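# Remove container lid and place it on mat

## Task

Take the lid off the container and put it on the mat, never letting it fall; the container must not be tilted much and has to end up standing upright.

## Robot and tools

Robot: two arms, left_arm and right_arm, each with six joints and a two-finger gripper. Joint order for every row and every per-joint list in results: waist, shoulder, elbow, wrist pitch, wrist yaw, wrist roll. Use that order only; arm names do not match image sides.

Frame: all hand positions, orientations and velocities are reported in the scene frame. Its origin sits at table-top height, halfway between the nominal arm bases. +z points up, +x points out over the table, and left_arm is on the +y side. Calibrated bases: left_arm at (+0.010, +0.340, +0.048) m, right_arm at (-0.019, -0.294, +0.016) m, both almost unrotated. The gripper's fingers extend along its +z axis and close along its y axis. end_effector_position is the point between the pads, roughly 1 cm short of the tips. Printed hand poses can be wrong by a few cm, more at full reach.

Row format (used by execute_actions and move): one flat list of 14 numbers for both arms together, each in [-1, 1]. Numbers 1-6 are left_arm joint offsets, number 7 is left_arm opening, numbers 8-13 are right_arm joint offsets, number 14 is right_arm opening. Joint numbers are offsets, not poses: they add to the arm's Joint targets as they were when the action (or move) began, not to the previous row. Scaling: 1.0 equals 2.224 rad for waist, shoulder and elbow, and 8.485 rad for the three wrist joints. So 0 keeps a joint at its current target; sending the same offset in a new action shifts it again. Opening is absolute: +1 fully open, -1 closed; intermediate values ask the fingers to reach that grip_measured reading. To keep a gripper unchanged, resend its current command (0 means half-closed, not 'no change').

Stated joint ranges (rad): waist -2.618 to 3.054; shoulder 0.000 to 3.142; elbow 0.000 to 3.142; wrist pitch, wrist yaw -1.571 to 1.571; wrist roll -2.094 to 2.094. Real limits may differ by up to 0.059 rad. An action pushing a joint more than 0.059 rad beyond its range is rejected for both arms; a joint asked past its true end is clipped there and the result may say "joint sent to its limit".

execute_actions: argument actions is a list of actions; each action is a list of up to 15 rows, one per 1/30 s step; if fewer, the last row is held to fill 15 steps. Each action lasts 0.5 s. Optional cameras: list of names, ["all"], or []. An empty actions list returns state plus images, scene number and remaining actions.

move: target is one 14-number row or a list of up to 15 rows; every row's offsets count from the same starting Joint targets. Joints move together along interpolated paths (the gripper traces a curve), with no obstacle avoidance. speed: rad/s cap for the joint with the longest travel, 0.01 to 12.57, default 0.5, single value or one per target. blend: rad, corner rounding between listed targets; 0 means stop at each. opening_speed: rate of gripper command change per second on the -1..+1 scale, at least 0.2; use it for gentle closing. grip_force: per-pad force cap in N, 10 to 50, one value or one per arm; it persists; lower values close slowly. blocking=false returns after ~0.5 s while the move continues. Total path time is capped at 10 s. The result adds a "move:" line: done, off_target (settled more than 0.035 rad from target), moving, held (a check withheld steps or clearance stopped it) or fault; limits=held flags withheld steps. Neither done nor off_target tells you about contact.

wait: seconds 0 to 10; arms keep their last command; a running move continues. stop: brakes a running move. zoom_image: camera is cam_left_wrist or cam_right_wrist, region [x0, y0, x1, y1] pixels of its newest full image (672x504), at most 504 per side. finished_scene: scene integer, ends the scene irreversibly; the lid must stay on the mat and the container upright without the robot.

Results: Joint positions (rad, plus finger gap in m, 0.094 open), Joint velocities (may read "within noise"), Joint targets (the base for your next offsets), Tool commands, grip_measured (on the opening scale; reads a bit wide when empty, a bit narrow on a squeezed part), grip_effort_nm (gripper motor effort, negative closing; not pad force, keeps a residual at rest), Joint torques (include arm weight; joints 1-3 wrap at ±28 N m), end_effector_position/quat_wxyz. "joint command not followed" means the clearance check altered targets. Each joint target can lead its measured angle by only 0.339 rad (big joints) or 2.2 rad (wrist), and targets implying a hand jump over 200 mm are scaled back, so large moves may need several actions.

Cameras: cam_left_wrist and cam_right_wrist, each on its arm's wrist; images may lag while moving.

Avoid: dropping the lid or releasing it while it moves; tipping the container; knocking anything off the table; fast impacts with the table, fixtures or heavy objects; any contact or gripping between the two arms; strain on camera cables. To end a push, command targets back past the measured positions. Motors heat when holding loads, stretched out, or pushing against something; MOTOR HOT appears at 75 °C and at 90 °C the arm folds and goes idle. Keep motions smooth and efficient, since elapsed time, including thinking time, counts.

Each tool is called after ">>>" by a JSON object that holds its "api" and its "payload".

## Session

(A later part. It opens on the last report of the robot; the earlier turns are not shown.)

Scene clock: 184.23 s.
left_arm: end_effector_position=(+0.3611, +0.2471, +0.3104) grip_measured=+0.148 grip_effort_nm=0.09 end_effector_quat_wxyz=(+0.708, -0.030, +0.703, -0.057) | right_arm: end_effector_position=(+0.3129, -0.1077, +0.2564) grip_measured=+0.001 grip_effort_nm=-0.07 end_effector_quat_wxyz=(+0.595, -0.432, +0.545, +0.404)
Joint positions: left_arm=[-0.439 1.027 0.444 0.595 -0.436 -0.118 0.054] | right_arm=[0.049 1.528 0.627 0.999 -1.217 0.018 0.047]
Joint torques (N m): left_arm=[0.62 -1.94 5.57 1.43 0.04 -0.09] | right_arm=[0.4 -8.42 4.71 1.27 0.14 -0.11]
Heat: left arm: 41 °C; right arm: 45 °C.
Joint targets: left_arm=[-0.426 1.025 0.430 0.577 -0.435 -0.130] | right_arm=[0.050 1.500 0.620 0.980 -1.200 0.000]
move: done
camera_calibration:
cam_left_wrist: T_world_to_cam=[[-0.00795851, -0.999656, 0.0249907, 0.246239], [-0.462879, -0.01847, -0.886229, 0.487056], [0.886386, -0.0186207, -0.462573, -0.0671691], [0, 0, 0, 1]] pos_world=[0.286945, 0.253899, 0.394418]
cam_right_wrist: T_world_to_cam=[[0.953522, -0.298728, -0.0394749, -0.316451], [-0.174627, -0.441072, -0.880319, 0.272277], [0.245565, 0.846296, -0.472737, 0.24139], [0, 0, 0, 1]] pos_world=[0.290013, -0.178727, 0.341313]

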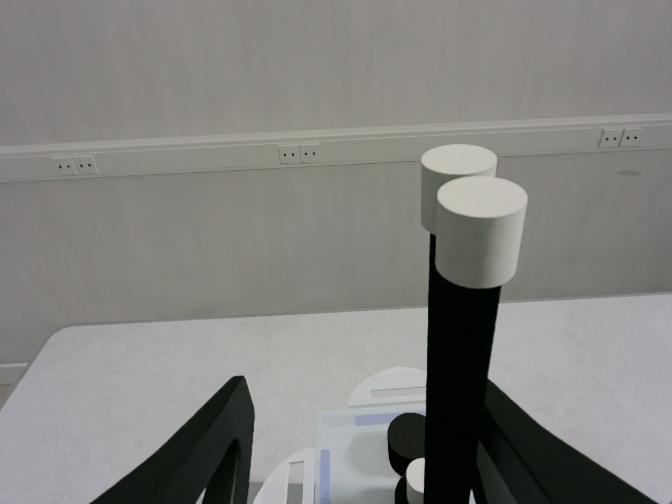

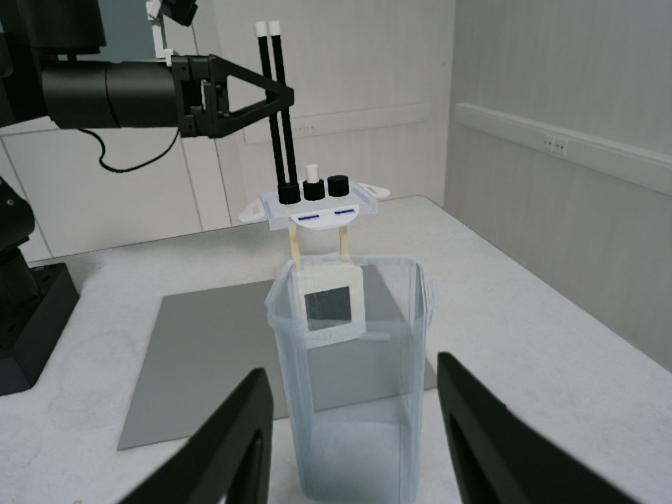

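>>> {"api": "move", "payload": {"target": [0,0,0,0,0,0,0.5,0,0,0,0,0,0,0.0], "opening_speed": 0.2, "cameras": ["all"]}}

>>> {"api": "zoom_image", "payload": {"camera": "cam_right_wrist", "region": [150, 0, 450, 360]}}

>>> {"api": "zoom_image", "payload": {"camera": "cam_left_wrist", "region": [200, 120, 580, 504]}}

Scene clock: 186.40 s.
left_arm: end_effector_position=(+0.3611, +0.2471, +0.3104) grip_measured=+0.498 grip_effort_nm=0.09 end_effector_quat_wxyz=(+0.708, -0.030, +0.703, -0.057) | right_arm: end_effector_position=(+0.3129, -0.1077, +0.2564) grip_measured=+0.001 grip_effort_nm=-0.07 end_effector_quat_wxyz=(+0.595, -0.432, +0.545, +0.404)
Joint positions: left_arm=[-0.439 1.027 0.444 0.595 -0.436 -0.118 0.07] | right_arm=[0.049 1.528 0.627 0.999 -1.217 0.018 0.047]
Joint torques (N m): left_arm=[0.55 -1.94 5.55 1.45 0.02 -0.08] | right_arm=[0.42 -8.43 4.7 1.27 0.14 -0.12]
Heat: left arm: 41 °C; right arm: 44 °C.
Joint targets: left_arm=[-0.426 1.025 0.430 0.577 -0.435 -0.130] | right_arm=[0.050 1.500 0.620 0.980 -1.200 0.000]
move: done
camera_calibration:
cam_left_wrist: T_world_to_cam=[[-0.00795851, -0.999656, 0.0249907, 0.246239], [-0.462879, -0.01847, -0.886229, 0.487056], [0.886386, -0.0186207, -0.462573, -0.0671691], [0, 0, 0, 1]] pos_world=[0.286945, 0.253899, 0.394418]
cam_right_wrist: T_world_to_cam=[[0.953522, -0.298728, -0.0394749, -0.316451], [-0.174627, -0.441072, -0.880319, 0.272277], [0.245565, 0.846296, -0.472737, 0.24139], [0, 0, 0, 1]] pos_world=[0.290013, -0.178727, 0.341313]

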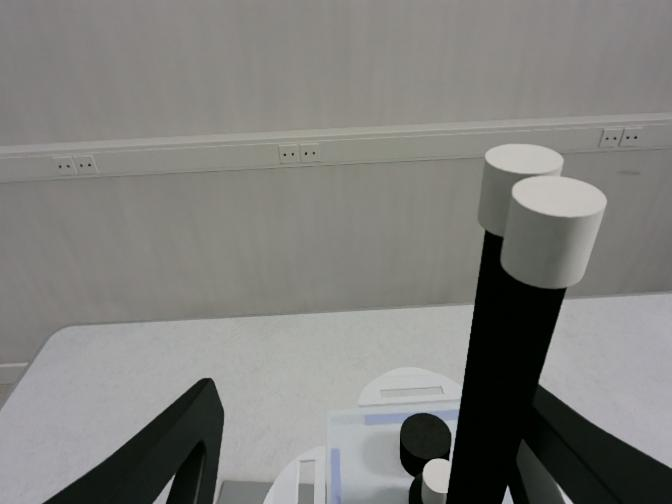

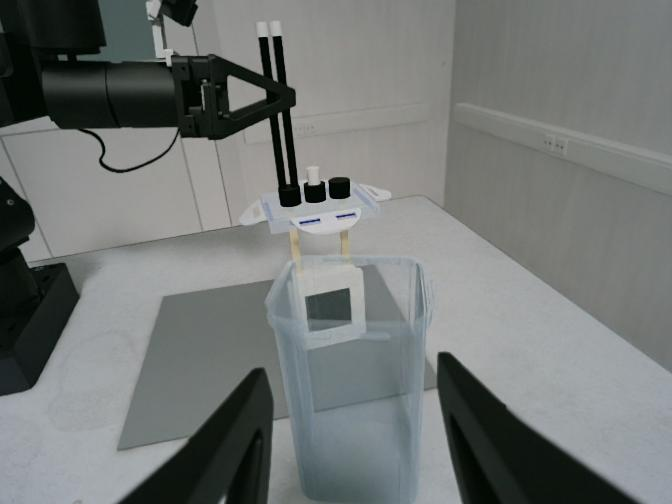

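Scaled by 1.400 from the camera's 672x504 image, which has a finer 960x720 frame.

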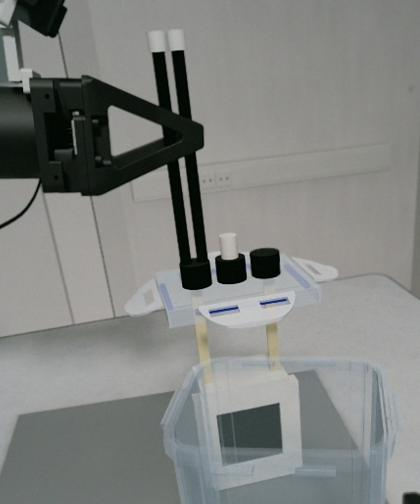

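Scaled by 1.312 from the camera's 672x504 image, which has a finer 960x720 frame.

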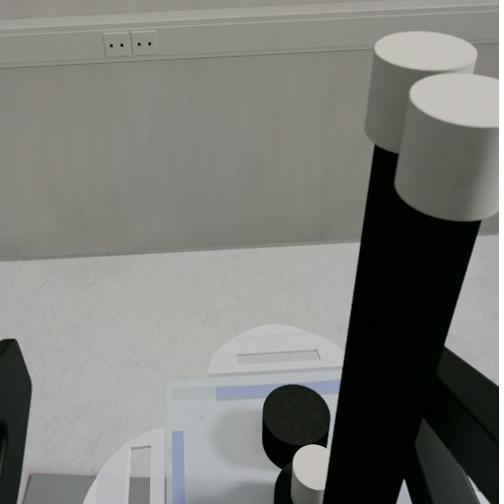

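>>> {"api": "move", "payload": {"target": [0,0,0,0,0,0,0.8,0,0,0,0,0,0,0.0], "opening_speed": 0.2, "cameras": ["all"]}}

>>> {"api": "zoom_image", "payload": {"camera": "cam_right_wrist", "region": [150, 0, 450, 360]}}

Scene clock: 188.23 s.
left_arm: end_effector_position=(+0.3611, +0.2471, +0.3104) grip_measured=+0.798 grip_effort_nm=0.09 end_effector_quat_wxyz=(+0.708, -0.030, +0.703, -0.057) | right_arm: end_effector_position=(+0.3129, -0.1077, +0.2564) grip_measured=+0.001 grip_effort_nm=-0.07 end_effector_quat_wxyz=(+0.595, -0.432, +0.545, +0.404)
Joint positions: left_arm=[-0.439 1.027 0.444 0.595 -0.436 -0.118 0.084] | right_arm=[0.049 1.528 0.627 0.999 -1.217 0.018 0.047]
Joint torques (N m): left_arm=[0.61 -2 5.61 1.43 0.01 -0.07] | right_arm=[0.4 -8.43 4.71 1.27 0.14 -0.12]
Heat: left arm: 41 °C; right arm: 44 °C.
Joint targets: left_arm=[-0.426 1.025 0.430 0.577 -0.435 -0.130] | right_arm=[0.050 1.500 0.620 0.980 -1.200 0.000]
move: done
camera_calibration:
cam_left_wrist: T_world_to_cam=[[-0.00795851, -0.999656, 0.0249907, 0.246239], [-0.462879, -0.01847, -0.886229, 0.487056], [0.886386, -0.0186207, -0.462573, -0.0671691], [0, 0, 0, 1]] pos_world=[0.286945, 0.253899, 0.394418]
cam_right_wrist: T_world_to_cam=[[0.953522, -0.298728, -0.0394749, -0.316451], [-0.174627, -0.441072, -0.880319, 0.272277], [0.245565, 0.846296, -0.472737, 0.24139], [0, 0, 0, 1]] pos_world=[0.290013, -0.178727, 0.341313]

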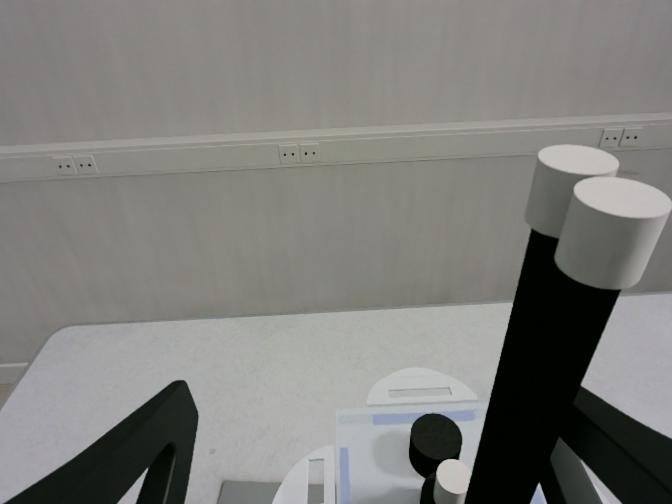

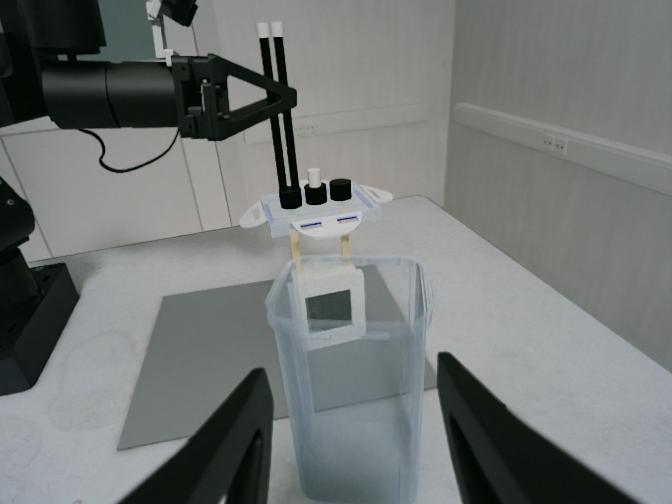

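Scaled by 1.400 from the camera's 672x504 image, which has a finer 960x720 frame.

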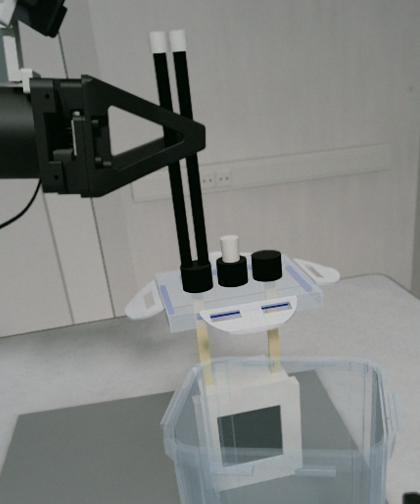

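>>> {"api": "zoom_image", "payload": {"camera": "cam_right_wrist", "region": [270, 180, 400, 370]}}

Scaled by 2.653 from the camera's 672x504 image, which has a finer 960x720 frame.

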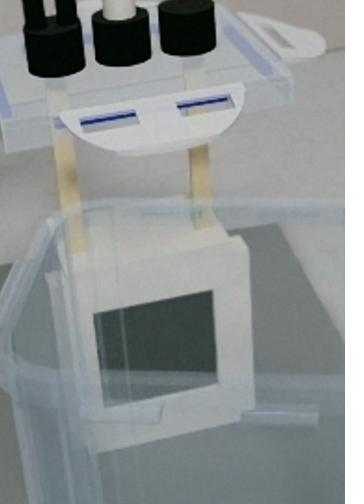

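>>> {"api": "move", "payload": {"target": [0,0,0,0,0,0,1,0,0,0,0,0,0,0.0], "opening_speed": 0.2, "cameras": ["all"]}}

>>> {"api": "zoom_image", "payload": {"camera": "cam_right_wrist", "region": [270, 180, 400, 370]}}

Scene clock: 189.90 s.
left_arm: end_effector_position=(+0.3611, +0.2471, +0.3104) grip_measured=+0.998 grip_effort_nm=0.09 end_effector_quat_wxyz=(+0.708, -0.030, +0.703, -0.057) | right_arm: end_effector_position=(+0.3129, -0.1077, +0.2564) grip_measured=+0.001 grip_effort_nm=-0.07 end_effector_quat_wxyz=(+0.595, -0.432, +0.545, +0.404)
Joint positions: left_arm=[-0.439 1.027 0.444 0.595 -0.436 -0.118 0.094] | right_arm=[0.049 1.528 0.627 0.999 -1.217 0.018 0.047]
Joint torques (N m): left_arm=[0.68 -1.98 5.59 1.43 0.01 -0.1] | right_arm=[0.42 -8.42 4.71 1.28 0.14 -0.11]
Heat: left arm: 41 °C; right arm: 44 °C.
Joint targets: left_arm=[-0.426 1.025 0.430 0.577 -0.435 -0.130] | right_arm=[0.050 1.500 0.620 0.980 -1.200 0.000]
move: done
camera_calibration:
cam_left_wrist: T_world_to_cam=[[-0.00795851, -0.999656, 0.0249907, 0.246239], [-0.462879, -0.01847, -0.886229, 0.487056], [0.886386, -0.0186207, -0.462573, -0.0671691], [0, 0, 0, 1]] pos_world=[0.286945, 0.253899, 0.394418]
cam_right_wrist: T_world_to_cam=[[0.953522, -0.298728, -0.0394749, -0.316451], [-0.174627, -0.441072, -0.880319, 0.272277], [0.245565, 0.846296, -0.472737, 0.24139], [0, 0, 0, 1]] pos_world=[0.290013, -0.178727, 0.341313]

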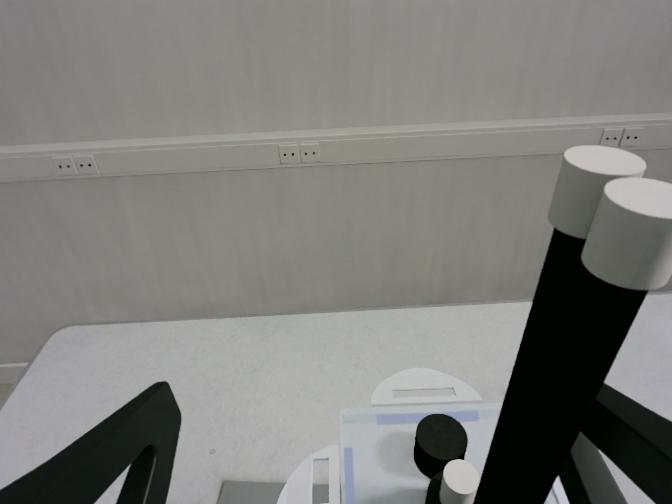

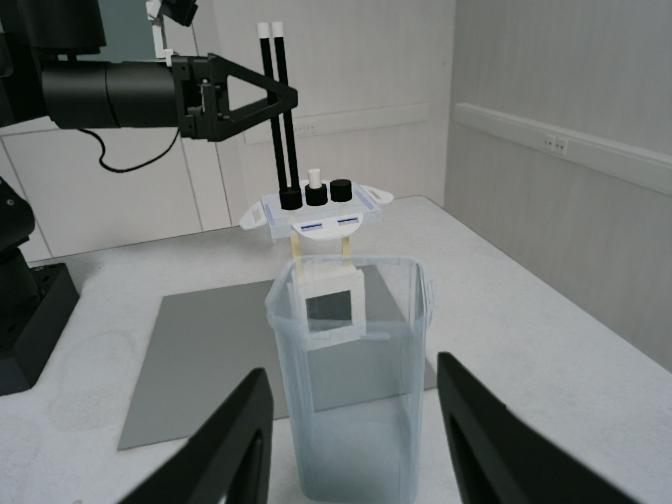

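Scaled by 2.653 from the camera's 672x504 image, which has a finer 960x720 frame.

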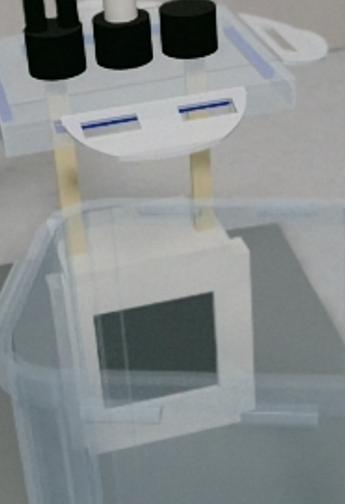

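>>> {"api": "move", "payload": {"target": [-0.0157,0,0,0,0,0,1,0,0,0,0,0,0,0.0], "speed": 0.1, "cameras": ["all"]}}

>>> {"api": "zoom_image", "payload": {"camera": "cam_right_wrist", "region": [150, 0, 450, 360]}}

Scene clock: 190.80 s.
left_arm: end_effector_position=(+0.3600, +0.2428, +0.3104) grip_measured=+0.998 grip_effort_nm=0.09 end_effector_quat_wxyz=(+0.708, -0.026, +0.703, -0.061) | right_arm: end_effector_position=(+0.3129, -0.1077, +0.2564) grip_measured=+0.001 grip_effort_nm=-0.07 end_effector_quat_wxyz=(+0.595, -0.432, +0.545, +0.404)
Joint positions: left_arm=[-0.451 1.027 0.444 0.595 -0.436 -0.118 0.094] | right_arm=[0.049 1.528 0.627 0.999 -1.217 0.018 0.047]
Joint torques (N m): left_arm=[-0.54 -2.02 5.57 1.43 0.02 -0.08] | right_arm=[0.42 -8.42 4.7 1.28 0.14 -0.12]
Heat: left arm: 40 °C; right arm: 44 °C.
Joint targets: left_arm=[-0.461 1.025 0.430 0.577 -0.435 -0.130] | right_arm=[0.050 1.500 0.620 0.980 -1.200 0.000]
move: done
camera_calibration:
cam_left_wrist: T_world_to_cam=[[-0.0202669, -0.999481, 0.025032, 0.246316], [-0.463061, -0.012806, -0.886234, 0.485122], [0.886095, -0.0295525, -0.462561, -0.0634465], [0, 0, 0, 1]] pos_world=[0.285853, 0.250526, 0.394418]
cam_right_wrist: T_world_to_cam=[[0.953522, -0.298728, -0.0394749, -0.316451], [-0.174627, -0.441072, -0.880319, 0.272277], [0.245565, 0.846296, -0.472737, 0.24139], [0, 0, 0, 1]] pos_world=[0.290013, -0.178727, 0.341313]

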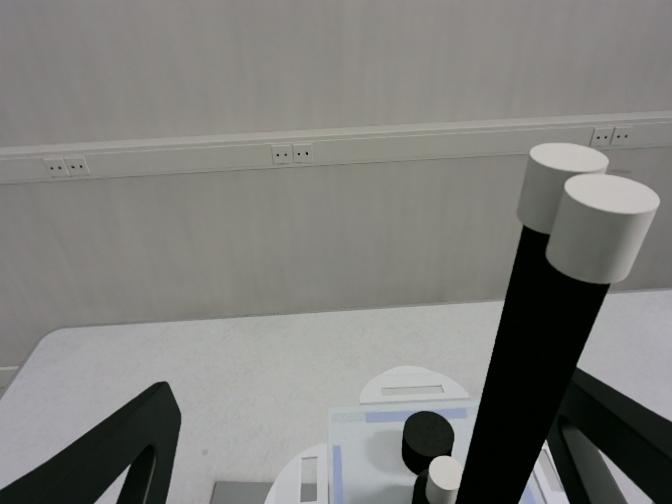

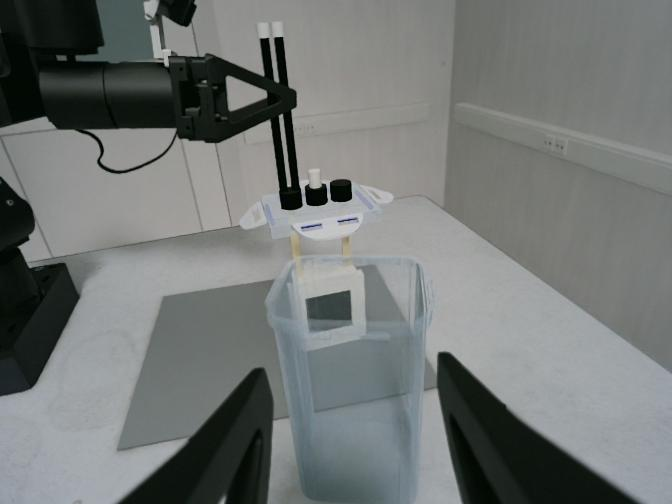

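Scaled by 1.400 from the camera's 672x504 image, which has a finer 960x720 frame.

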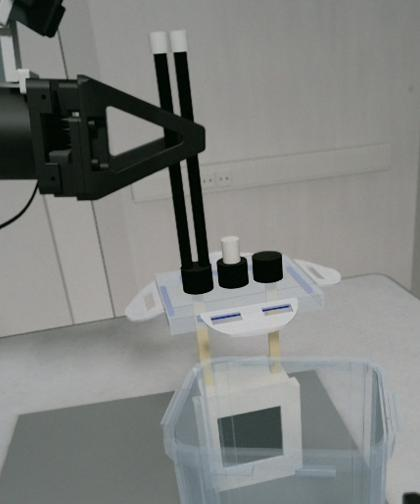

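>>> {"api": "move", "payload": {"target": [-0.0157,0,0,0,0,0,1,0,0,0,0,0,0,0.0], "speed": 0.1, "cameras": ["all"]}}

>>> {"api": "zoom_image", "payload": {"camera": "cam_right_wrist", "region": [150, 0, 450, 360]}}

Scene clock: 191.70 s.
left_arm: end_effector_position=(+0.3563, +0.2305, +0.3104) grip_measured=+0.998 grip_effort_nm=0.09 end_effector_quat_wxyz=(+0.707, -0.013, +0.703, -0.074) | right_arm: end_effector_position=(+0.3129, -0.1077, +0.2564) grip_measured=+0.001 grip_effort_nm=-0.07 end_effector_quat_wxyz=(+0.595, -0.432, +0.545, +0.404)
Joint positions: left_arm=[-0.487 1.027 0.444 0.595 -0.436 -0.118 0.094] | right_arm=[0.049 1.528 0.627 0.999 -1.217 0.018 0.047]
Joint torques (N m): left_arm=[-0.54 -1.94 5.6 1.44 0 -0.08] | right_arm=[0.4 -8.42 4.7 1.27 0.14 -0.12]
Heat: left arm: 40 °C; right arm: 44 °C.
Joint targets: left_arm=[-0.496 1.025 0.430 0.577 -0.435 -0.130] | right_arm=[0.050 1.500 0.620 0.980 -1.200 0.000]
move: done
camera_calibration:
cam_left_wrist: T_world_to_cam=[[-0.0554675, -0.998147, 0.0250041, 0.246161], [-0.463198, 0.00353916, -0.886248, 0.479542], [0.884518, -0.0607398, -0.462536, -0.0527965], [0, 0, 0, 1]] pos_world=[0.282476, 0.240801, 0.394418]
cam_right_wrist: T_world_to_cam=[[0.953522, -0.298728, -0.0394749, -0.316451], [-0.174627, -0.441072, -0.880319, 0.272277], [0.245565, 0.846296, -0.472737, 0.24139], [0, 0, 0, 1]] pos_world=[0.290013, -0.178727, 0.341313]

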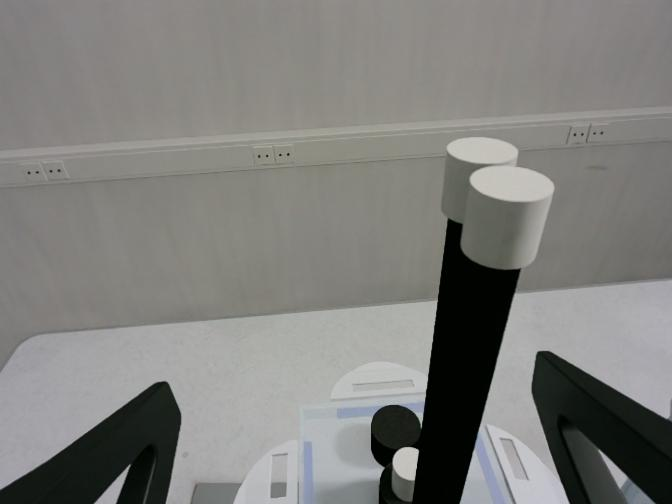

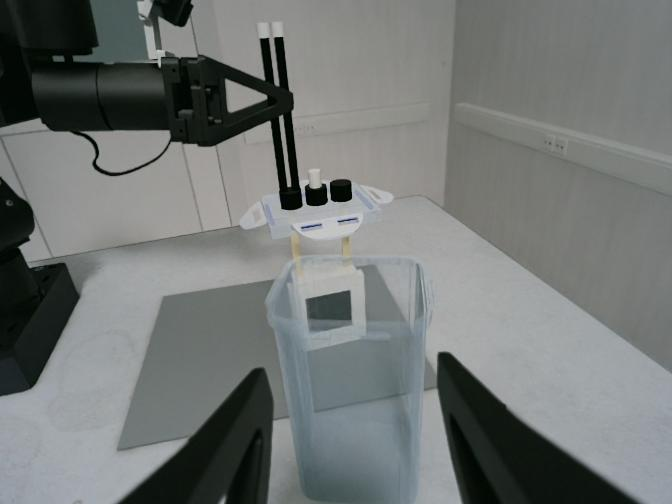

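Scaled by 1.400 from the camera's 672x504 image, which has a finer 960x720 frame.

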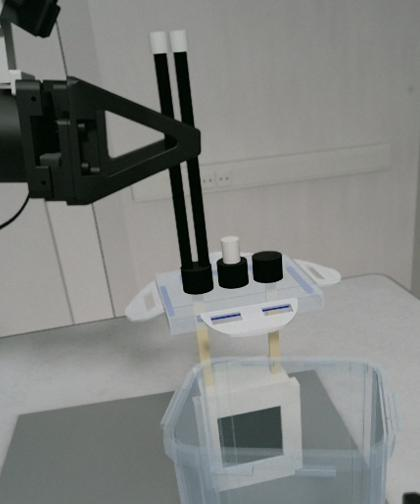

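>>> {"api": "move", "payload": {"target": [[-0.009,0,0,0,0,0,1,0,0,0,0,0,0,0.0],[-0.0508,-0.0832,-0.0292,-0.01414,-0.01096,0,1,0,0,0,0,0,0,0.0],[-0.1124,-0.17,-0.0486,-0.0318,-0.0271,0,1,0,0,0,0,0,0,0.0]], "speed": 0.2, "blend": [0.02,0.02,0], "cameras": ["all"]}}

>>> {"api": "zoom_image", "payload": {"camera": "cam_right_wrist", "region": [150, 0, 450, 360]}}

Scene clock: 194.83 s.
left_arm: end_effector_position=(+0.2856, +0.2251, +0.3082) grip_measured=+0.998 grip_effort_nm=0.09 end_effector_quat_wxyz=(+0.703, +0.002, +0.706, -0.087) | right_arm: end_effector_position=(+0.3129, -0.1077, +0.2564) grip_measured=+0.001 grip_effort_nm=-0.07 end_effector_quat_wxyz=(+0.595, -0.432, +0.545, +0.404)
Joint positions: left_arm=[-0.738 0.664 0.336 0.331 -0.648 -0.118 0.094] | right_arm=[0.049 1.528 0.627 0.999 -1.217 0.018 0.047]
Joint torques (N m): left_arm=[-0.59 -0.92 5.75 1.34 -0.13 -0.08] | right_arm=[0.4 -8.43 4.7 1.27 0.14 -0.12]
Heat: left arm: 40 °C; right arm: 44 °C.
Joint targets: left_arm=[-0.746 0.647 0.322 0.308 -0.665 -0.130] | right_arm=[0.050 1.500 0.620 0.980 -1.200 0.000]
move: done; blend cut to 0.01 rad at target 1
camera_calibration:
cam_left_wrist: T_world_to_cam=[[-0.0951276, -0.995219, 0.0221335, 0.248495], [-0.468751, 0.0251682, -0.882972, 0.440538], [0.878193, -0.0943701, -0.468904, 0.0197322], [0, 0, 0, 1]] pos_world=[0.212813, 0.238082, 0.392735]
cam_right_wrist: T_world_to_cam=[[0.953522, -0.298728, -0.0394749, -0.316451], [-0.174627, -0.441072, -0.880319, 0.272277], [0.245565, 0.846296, -0.472737, 0.24139], [0, 0, 0, 1]] pos_world=[0.290013, -0.178727, 0.341313]

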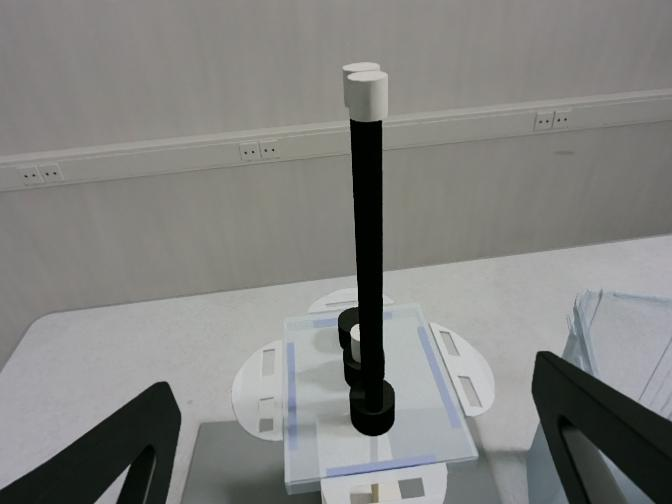

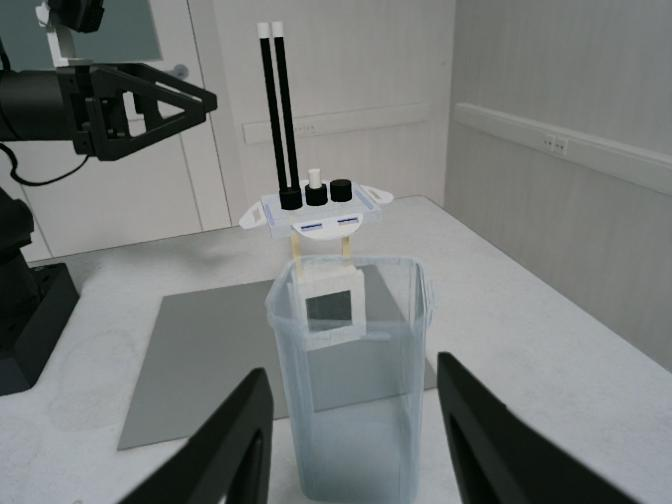

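Scaled by 1.400 from the camera's 672x504 image, which has a finer 960x720 frame.

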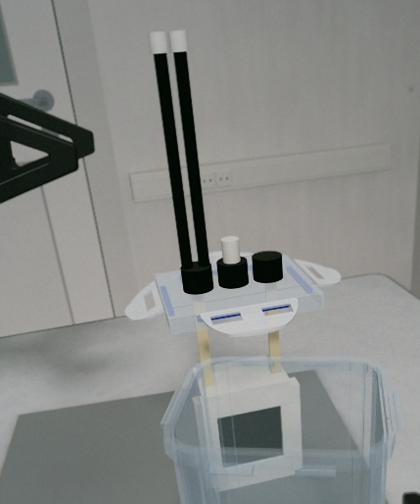

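>>> {"api": "finished_scene", "payload": {"scene": 2}}

The scene is finished: the task was done.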